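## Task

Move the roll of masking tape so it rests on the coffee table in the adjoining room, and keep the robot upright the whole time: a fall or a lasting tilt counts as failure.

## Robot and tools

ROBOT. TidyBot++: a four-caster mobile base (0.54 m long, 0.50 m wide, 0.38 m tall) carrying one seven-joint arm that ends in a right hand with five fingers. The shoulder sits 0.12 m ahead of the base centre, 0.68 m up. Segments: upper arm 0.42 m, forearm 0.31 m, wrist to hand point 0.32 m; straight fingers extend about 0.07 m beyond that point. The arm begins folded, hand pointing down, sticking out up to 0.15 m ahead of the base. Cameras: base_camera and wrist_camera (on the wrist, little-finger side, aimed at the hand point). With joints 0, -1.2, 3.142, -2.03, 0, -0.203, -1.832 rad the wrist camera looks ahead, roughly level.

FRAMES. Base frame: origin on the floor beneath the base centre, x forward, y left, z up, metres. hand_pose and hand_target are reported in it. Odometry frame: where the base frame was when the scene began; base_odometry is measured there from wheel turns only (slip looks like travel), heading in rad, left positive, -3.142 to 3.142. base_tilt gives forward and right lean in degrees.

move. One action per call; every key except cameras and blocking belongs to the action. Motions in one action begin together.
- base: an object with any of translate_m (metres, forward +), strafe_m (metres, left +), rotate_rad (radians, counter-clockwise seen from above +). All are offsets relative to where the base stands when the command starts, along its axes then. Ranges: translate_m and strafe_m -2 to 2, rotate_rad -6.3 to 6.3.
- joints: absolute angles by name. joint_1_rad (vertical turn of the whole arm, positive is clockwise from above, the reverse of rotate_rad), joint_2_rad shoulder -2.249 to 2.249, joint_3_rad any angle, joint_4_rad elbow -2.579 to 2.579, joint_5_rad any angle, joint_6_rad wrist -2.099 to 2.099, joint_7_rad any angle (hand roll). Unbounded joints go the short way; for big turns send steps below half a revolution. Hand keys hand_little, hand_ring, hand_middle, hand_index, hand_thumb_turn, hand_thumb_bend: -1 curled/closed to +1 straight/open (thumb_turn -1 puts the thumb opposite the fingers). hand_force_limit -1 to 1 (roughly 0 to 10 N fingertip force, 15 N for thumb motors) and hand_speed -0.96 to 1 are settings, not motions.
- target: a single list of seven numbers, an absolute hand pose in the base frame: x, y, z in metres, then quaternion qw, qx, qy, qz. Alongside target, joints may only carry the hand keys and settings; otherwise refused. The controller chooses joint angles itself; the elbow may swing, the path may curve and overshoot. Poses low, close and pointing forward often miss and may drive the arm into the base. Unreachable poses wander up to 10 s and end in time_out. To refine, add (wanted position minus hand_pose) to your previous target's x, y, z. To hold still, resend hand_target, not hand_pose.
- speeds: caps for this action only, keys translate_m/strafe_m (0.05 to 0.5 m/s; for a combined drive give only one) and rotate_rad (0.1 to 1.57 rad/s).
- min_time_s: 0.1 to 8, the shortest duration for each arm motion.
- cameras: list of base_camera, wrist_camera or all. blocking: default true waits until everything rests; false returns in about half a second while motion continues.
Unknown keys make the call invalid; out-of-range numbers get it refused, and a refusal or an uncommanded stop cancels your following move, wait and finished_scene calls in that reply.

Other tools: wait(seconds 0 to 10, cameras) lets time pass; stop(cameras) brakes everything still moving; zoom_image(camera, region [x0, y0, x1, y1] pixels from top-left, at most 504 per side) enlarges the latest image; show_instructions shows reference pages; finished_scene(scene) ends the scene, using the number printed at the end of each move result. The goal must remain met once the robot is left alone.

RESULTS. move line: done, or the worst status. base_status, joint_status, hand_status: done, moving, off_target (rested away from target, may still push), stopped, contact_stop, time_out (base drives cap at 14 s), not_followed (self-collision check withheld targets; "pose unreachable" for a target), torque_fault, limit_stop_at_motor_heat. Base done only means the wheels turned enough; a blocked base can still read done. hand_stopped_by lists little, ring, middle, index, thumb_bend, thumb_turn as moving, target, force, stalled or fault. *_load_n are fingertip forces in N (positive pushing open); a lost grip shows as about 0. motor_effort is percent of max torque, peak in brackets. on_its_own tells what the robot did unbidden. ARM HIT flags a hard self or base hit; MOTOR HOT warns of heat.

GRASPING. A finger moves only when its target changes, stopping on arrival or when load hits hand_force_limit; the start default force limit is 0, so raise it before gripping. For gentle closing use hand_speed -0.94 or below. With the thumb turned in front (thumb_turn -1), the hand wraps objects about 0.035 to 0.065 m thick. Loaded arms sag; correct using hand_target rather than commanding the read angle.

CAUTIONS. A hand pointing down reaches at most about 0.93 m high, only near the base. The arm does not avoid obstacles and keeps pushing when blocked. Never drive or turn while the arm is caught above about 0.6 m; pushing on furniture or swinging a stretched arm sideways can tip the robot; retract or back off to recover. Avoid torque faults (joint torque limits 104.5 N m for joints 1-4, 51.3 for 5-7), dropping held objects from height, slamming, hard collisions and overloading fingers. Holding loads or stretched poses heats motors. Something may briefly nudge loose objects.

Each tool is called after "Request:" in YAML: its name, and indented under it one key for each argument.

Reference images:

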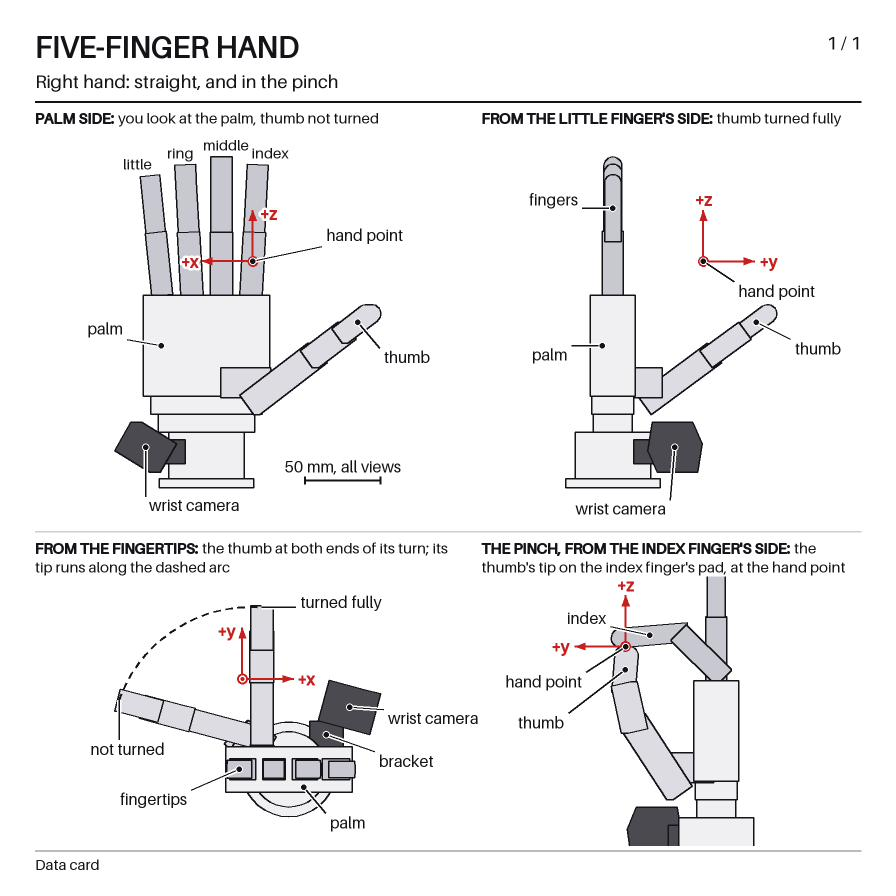

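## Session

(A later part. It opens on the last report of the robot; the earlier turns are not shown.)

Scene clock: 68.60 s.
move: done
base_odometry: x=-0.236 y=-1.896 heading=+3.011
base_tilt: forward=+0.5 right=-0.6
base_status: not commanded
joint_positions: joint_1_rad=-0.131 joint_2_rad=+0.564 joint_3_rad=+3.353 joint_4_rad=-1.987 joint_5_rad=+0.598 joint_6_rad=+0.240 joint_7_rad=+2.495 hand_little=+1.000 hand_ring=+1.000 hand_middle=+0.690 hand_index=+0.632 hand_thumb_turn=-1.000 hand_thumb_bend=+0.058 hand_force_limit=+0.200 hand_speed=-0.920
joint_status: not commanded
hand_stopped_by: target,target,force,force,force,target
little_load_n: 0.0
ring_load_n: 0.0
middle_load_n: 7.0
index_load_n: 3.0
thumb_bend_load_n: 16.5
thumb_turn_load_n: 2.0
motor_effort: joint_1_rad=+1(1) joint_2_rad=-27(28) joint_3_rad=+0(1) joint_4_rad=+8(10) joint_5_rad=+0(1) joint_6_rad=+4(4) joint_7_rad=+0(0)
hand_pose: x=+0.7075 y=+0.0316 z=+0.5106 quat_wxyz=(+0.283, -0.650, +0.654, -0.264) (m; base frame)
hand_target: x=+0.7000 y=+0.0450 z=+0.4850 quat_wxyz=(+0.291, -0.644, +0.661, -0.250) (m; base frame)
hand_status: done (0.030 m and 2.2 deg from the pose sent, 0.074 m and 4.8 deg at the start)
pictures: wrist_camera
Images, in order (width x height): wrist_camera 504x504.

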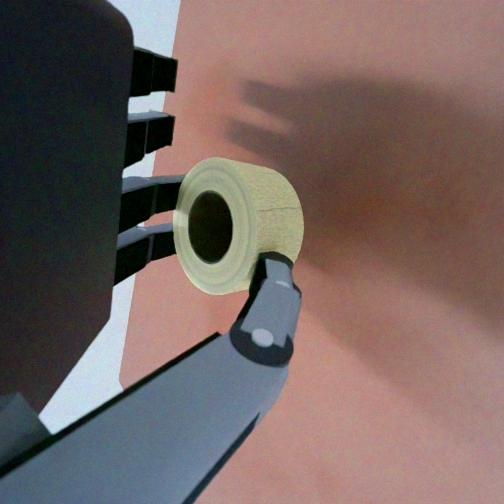

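Request:
move:
  target: [0.70, 0.045, 0.467, 0.2911, -0.6445, 0.6615, -0.2499]
  min_time_s: 1.2
  cameras: ["wrist_camera"]

Request:
move:
  target: [0.70, 0.045, 0.457, 0.2911, -0.6445, 0.6615, -0.2499]
  min_time_s: 1.2
  cameras: ["wrist_camera"]

Scene clock: 70.17 s.
move: done
base_odometry: x=-0.236 y=-1.896 heading=+3.011
base_tilt: forward=+0.5 right=-0.6
base_status: not commanded
joint_positions: joint_1_rad=-0.152 joint_2_rad=+0.607 joint_3_rad=+3.384 joint_4_rad=-1.997 joint_5_rad=+0.569 joint_6_rad=+0.296 joint_7_rad=+2.495 hand_little=+1.000 hand_ring=+1.000 hand_middle=+0.690 hand_index=+0.632 hand_thumb_turn=-1.000 hand_thumb_bend=+0.058 hand_force_limit=+0.200 hand_speed=-0.920
joint_status: not commanded
hand_stopped_by: target,target,force,force,force,target
little_load_n: 0.0
ring_load_n: 0.0
middle_load_n: 7.0
index_load_n: 3.0
thumb_bend_load_n: 16.5
thumb_turn_load_n: 2.0
motor_effort: joint_1_rad=+1(1) joint_2_rad=-27(28) joint_3_rad=+1(1) joint_4_rad=+8(9) joint_5_rad=-1(1) joint_6_rad=+4(4) joint_7_rad=+0(1)
hand_pose: x=+0.7085 y=+0.0346 z=+0.4930 quat_wxyz=(+0.287, -0.645, +0.659, -0.260) (m; base frame)
hand_target: x=+0.7000 y=+0.0450 z=+0.4670 quat_wxyz=(+0.291, -0.644, +0.661, -0.250) (m; base frame)
hand_status: done (0.029 m and 1.3 deg from the pose sent, 0.046 m and 2.2 deg at the start)
pictures: wrist_camera
Images, in order (width x height): wrist_camera 504x504.

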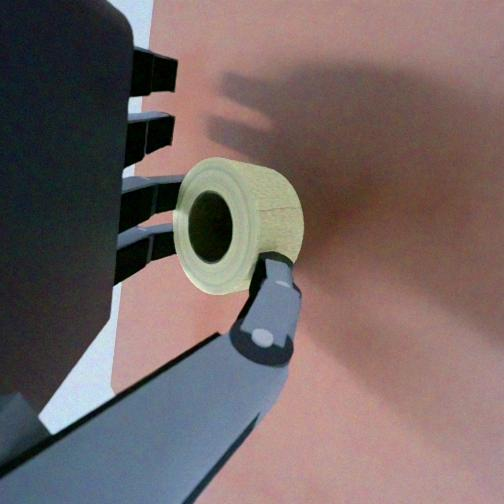

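Scene clock: 71.67 s.
move: done
base_odometry: x=-0.236 y=-1.896 heading=+3.011
base_tilt: forward=+0.5 right=-0.6
base_status: not commanded
joint_positions: joint_1_rad=-0.157 joint_2_rad=+0.631 joint_3_rad=+3.391 joint_4_rad=-2.002 joint_5_rad=+0.547 joint_6_rad=+0.324 joint_7_rad=+2.495 hand_little=+1.000 hand_ring=+1.000 hand_middle=+0.690 hand_index=+0.632 hand_thumb_turn=-1.000 hand_thumb_bend=+0.058 hand_force_limit=+0.200 hand_speed=-0.920
joint_status: not commanded
hand_stopped_by: target,target,force,force,force,target
little_load_n: 0.0
ring_load_n: 0.0
middle_load_n: 7.0
index_load_n: 3.0
thumb_bend_load_n: 16.5
thumb_turn_load_n: 2.0
motor_effort: joint_1_rad=+1(1) joint_2_rad=-27(28) joint_3_rad=+1(1) joint_4_rad=+7(8) joint_5_rad=-1(1) joint_6_rad=+4(4) joint_7_rad=+0(0)
hand_pose: x=+0.7092 y=+0.0369 z=+0.4836 quat_wxyz=(+0.290, -0.640, +0.664, -0.256) (m; base frame)
hand_target: x=+0.7000 y=+0.0450 z=+0.4570 quat_wxyz=(+0.291, -0.644, +0.661, -0.250) (m; base frame)
hand_status: done (0.029 m and 0.9 deg from the pose sent, 0.038 m and 1.3 deg at the start)
pictures: wrist_camera
Images, in order (width x height): wrist_camera 504x504.

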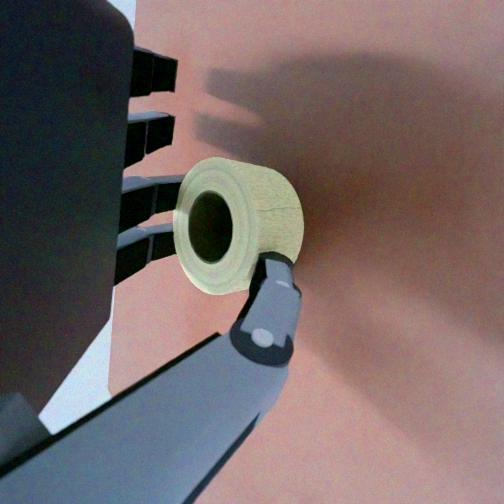

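Request:
move:
  target: [0.70, 0.045, 0.447, 0.2911, -0.6445, 0.6615, -0.2499]
  min_time_s: 1.2

Request:
move:
  target: [0.70, 0.045, 0.438, 0.2911, -0.6445, 0.6615, -0.2499]
  min_time_s: 1.2
  cameras: ["wrist_camera"]

Scene clock: 73.27 s.
move: done
base_odometry: x=-0.236 y=-1.896 heading=+3.011
base_tilt: forward=+0.5 right=-0.6
base_status: not commanded
joint_positions: joint_1_rad=-0.162 joint_2_rad=+0.650 joint_3_rad=+3.401 joint_4_rad=-2.005 joint_5_rad=+0.528 joint_6_rad=+0.354 joint_7_rad=+2.495 hand_little=+1.000 hand_ring=+1.000 hand_middle=+0.690 hand_index=+0.632 hand_thumb_turn=-1.000 hand_thumb_bend=+0.058 hand_force_limit=+0.200 hand_speed=-0.920
joint_status: not commanded
hand_stopped_by: target,target,force,force,force,target
little_load_n: 0.0
ring_load_n: 0.0
middle_load_n: 7.0
index_load_n: 3.0
thumb_bend_load_n: 16.5
thumb_turn_load_n: 2.0
motor_effort: joint_1_rad=+1(1) joint_2_rad=-27(28) joint_3_rad=+0(2) joint_4_rad=+7(8) joint_5_rad=-1(1) joint_6_rad=+4(4) joint_7_rad=+0(0)
hand_pose: x=+0.7117 y=+0.0382 z=+0.4776 quat_wxyz=(+0.295, -0.634, +0.668, -0.255) (m; base frame)
hand_target: x=+0.7000 y=+0.0450 z=+0.4470 quat_wxyz=(+0.291, -0.644, +0.661, -0.250) (m; base frame)
hand_status: done (0.033 m and 1.5 deg from the pose sent, 0.039 m and 0.9 deg at the start)
pictures: none

Scene clock: 74.77 s.
move: done
base_odometry: x=-0.236 y=-1.896 heading=+3.011
base_tilt: forward=+0.4 right=-0.6
base_status: not commanded
joint_positions: joint_1_rad=-0.164 joint_2_rad=+0.662 joint_3_rad=+3.409 joint_4_rad=-2.005 joint_5_rad=+0.510 joint_6_rad=+0.384 joint_7_rad=+2.497 hand_little=+1.000 hand_ring=+1.000 hand_middle=+0.690 hand_index=+0.632 hand_thumb_turn=-1.000 hand_thumb_bend=+0.058 hand_force_limit=+0.200 hand_speed=-0.920
joint_status: not commanded
hand_stopped_by: target,target,force,force,force,target
little_load_n: 0.0
ring_load_n: 0.0
middle_load_n: 6.5
index_load_n: 3.0
thumb_bend_load_n: 16.5
thumb_turn_load_n: 2.0
motor_effort: joint_1_rad=+0(1) joint_2_rad=-24(27) joint_3_rad=+0(2) joint_4_rad=+6(8) joint_5_rad=-1(1) joint_6_rad=+4(4) joint_7_rad=+0(0)
hand_pose: x=+0.7169 y=+0.0391 z=+0.4765 quat_wxyz=(+0.303, -0.628, +0.669, -0.257) (m; base frame)
hand_target: x=+0.7000 y=+0.0450 z=+0.4380 quat_wxyz=(+0.291, -0.644, +0.661, -0.250) (m; base frame)
hand_status: done (0.042 m and 2.6 deg from the pose sent, 0.042 m and 1.5 deg at the start)
pictures: wrist_camera
Images, in order (width x height): wrist_camera 504x504.

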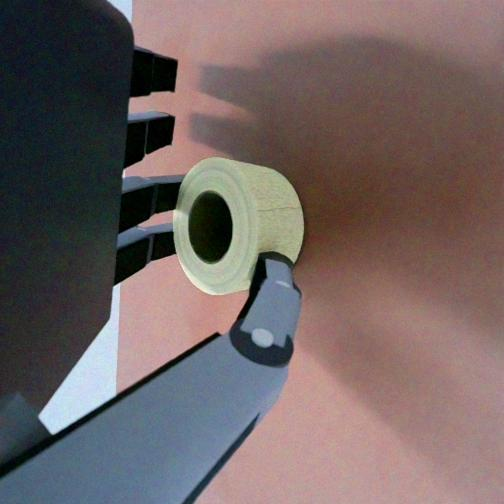

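Request:
move:
  target: [0.70, 0.045, 0.46, 0.2911, -0.6445, 0.6615, -0.2499]
  min_time_s: 1.0

Request:
move:
  joints: {"hand_middle":1.0,"hand_index":1.0,"hand_thumb_bend":0.6,"hand_speed":-0.8}
  cameras: ["wrist_camera"]

Scene clock: 76.17 s.
move: done
base_odometry: x=-0.236 y=-1.896 heading=+3.011
base_tilt: forward=+0.4 right=-0.7
base_status: not commanded
joint_positions: joint_1_rad=-0.164 joint_2_rad=+0.662 joint_3_rad=+3.409 joint_4_rad=-2.005 joint_5_rad=+0.510 joint_6_rad=+0.384 joint_7_rad=+2.497 hand_little=+1.000 hand_ring=+1.000 hand_middle=+0.690 hand_index=+0.632 hand_thumb_turn=-1.000 hand_thumb_bend=+0.058 hand_force_limit=+0.200 hand_speed=-0.920
joint_status: not commanded
hand_stopped_by: target,target,force,force,force,target
little_load_n: 0.0
ring_load_n: 0.0
middle_load_n: 6.5
index_load_n: 3.0
thumb_bend_load_n: 16.5
thumb_turn_load_n: 2.0
motor_effort: joint_1_rad=+0(1) joint_2_rad=-24(26) joint_3_rad=+0(1) joint_4_rad=+6(7) joint_5_rad=+0(1) joint_6_rad=+3(4) joint_7_rad=+0(1)
hand_pose: x=+0.7169 y=+0.0391 z=+0.4765 quat_wxyz=(+0.303, -0.628, +0.669, -0.257) (m; base frame)
hand_target: x=+0.7000 y=+0.0450 z=+0.4600 quat_wxyz=(+0.291, -0.644, +0.661, -0.250) (m; base frame)
hand_status: done (0.024 m and 2.6 deg from the pose sent, 0.024 m and 2.6 deg at the start)
pictures: none

Scene clock: 78.57 s.
move: done
base_odometry: x=-0.236 y=-1.896 heading=+3.011
base_tilt: forward=+0.4 right=-0.6
base_status: not commanded
joint_positions: joint_1_rad=-0.164 joint_2_rad=+0.662 joint_3_rad=+3.409 joint_4_rad=-2.005 joint_5_rad=+0.510 joint_6_rad=+0.384 joint_7_rad=+2.497 hand_little=+1.000 hand_ring=+1.000 hand_middle=+1.000 hand_index=+1.000 hand_thumb_turn=-1.000 hand_thumb_bend=+0.600 hand_force_limit=+0.200 hand_speed=-0.800
joint_status: all done
hand_stopped_by: target,target,target,target,target,target
little_load_n: 0.0
ring_load_n: 0.0
middle_load_n: 0.0
index_load_n: 0.0
thumb_bend_load_n: 0.0
thumb_turn_load_n: 0.0
motor_effort: joint_1_rad=+1(1) joint_2_rad=-27(28) joint_3_rad=+1(2) joint_4_rad=+7(8) joint_5_rad=-1(1) joint_6_rad=+4(4) joint_7_rad=+0(0)
hand_pose: x=+0.7169 y=+0.0391 z=+0.4765 quat_wxyz=(+0.303, -0.628, +0.669, -0.257) (m; base frame)
hand_target: x=+0.7000 y=+0.0450 z=+0.4600 quat_wxyz=(+0.291, -0.644, +0.661, -0.250) (m; base frame)
hand_status: not commanded
pictures: wrist_camera
Images, in order (width x height): wrist_camera 504x504.

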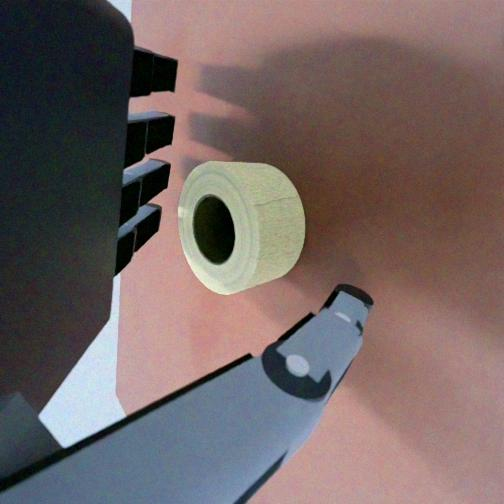

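Request:
move:
  target: [0.695, 0.045, 0.52, 0.2911, -0.6445, 0.6615, -0.2499]
  min_time_s: 1.5

Request:
move:
  target: [0.68, 0.045, 0.65, 0.2706, -0.6533, 0.6533, -0.2706]
  min_time_s: 1.5
  cameras: ["wrist_camera"]

Scene clock: 80.47 s.
move: done
base_odometry: x=-0.236 y=-1.896 heading=+3.011
base_tilt: forward=+0.5 right=-0.6
base_status: not commanded
joint_positions: joint_1_rad=-0.139 joint_2_rad=+0.549 joint_3_rad=+3.332 joint_4_rad=-2.005 joint_5_rad=+0.568 joint_6_rad=+0.288 joint_7_rad=+2.496 hand_little=+1.000 hand_ring=+1.000 hand_middle=+1.000 hand_index=+1.000 hand_thumb_turn=-1.000 hand_thumb_bend=+0.600 hand_force_limit=+0.200 hand_speed=-0.800
joint_status: not commanded
hand_stopped_by: target,target,target,target,target,target
little_load_n: 0.0
ring_load_n: 0.0
middle_load_n: 0.0
index_load_n: 0.0
thumb_bend_load_n: 0.0
thumb_turn_load_n: 0.5
motor_effort: joint_1_rad=+1(1) joint_2_rad=-26(28) joint_3_rad=+0(2) joint_4_rad=+8(8) joint_5_rad=+0(1) joint_6_rad=+4(5) joint_7_rad=+0(1)
hand_pose: x=+0.7101 y=+0.0573 z=+0.5219 quat_wxyz=(+0.313, -0.644, +0.649, -0.257) (m; base frame)
hand_target: x=+0.6950 y=+0.0450 z=+0.5200 quat_wxyz=(+0.291, -0.644, +0.661, -0.250) (m; base frame)
hand_status: done (0.020 m and 3.0 deg from the pose sent, 0.049 m and 2.6 deg at the start)
pictures: none

Scene clock: 82.57 s.
move: done
base_odometry: x=-0.236 y=-1.896 heading=+3.011
base_tilt: forward=+0.5 right=-0.6
base_status: not commanded
joint_positions: joint_1_rad=+0.201 joint_2_rad=+0.307 joint_3_rad=+2.832 joint_4_rad=-1.895 joint_5_rad=+0.568 joint_6_rad=-0.189 joint_7_rad=+2.553 hand_little=+1.000 hand_ring=+1.000 hand_middle=+1.000 hand_index=+1.000 hand_thumb_turn=-1.000 hand_thumb_bend=+0.600 hand_force_limit=+0.200 hand_speed=-0.800
joint_status: not commanded
hand_stopped_by: target,target,target,target,target,target
little_load_n: 0.0
ring_load_n: 0.0
middle_load_n: 0.0
index_load_n: 0.0
thumb_bend_load_n: 0.0
thumb_turn_load_n: 0.0
motor_effort: joint_1_rad=+1(1) joint_2_rad=-22(27) joint_3_rad=-2(3) joint_4_rad=+11(12) joint_5_rad=+1(1) joint_6_rad=+4(4) joint_7_rad=+0(1)
hand_pose: x=+0.6797 y=+0.0592 z=+0.6348 quat_wxyz=(+0.286, -0.648, +0.657, -0.258) (m; base frame)
hand_target: x=+0.6800 y=+0.0450 z=+0.6500 quat_wxyz=(+0.271, -0.653, +0.653, -0.271) (m; base frame)
hand_status: done (0.021 m and 2.4 deg from the pose sent, 0.132 m and 5.2 deg at the start)
pictures: wrist_camera
Images, in order (width x height): wrist_camera 504x504.

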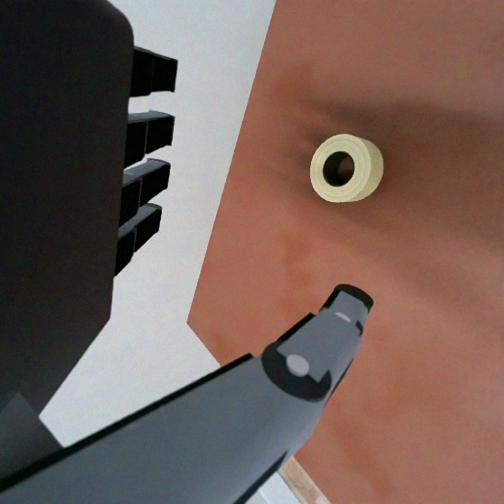

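The tape rests flat on the coffee table.

Request:
finished_scene:
  scene: 3

The scene is finished: the task was done.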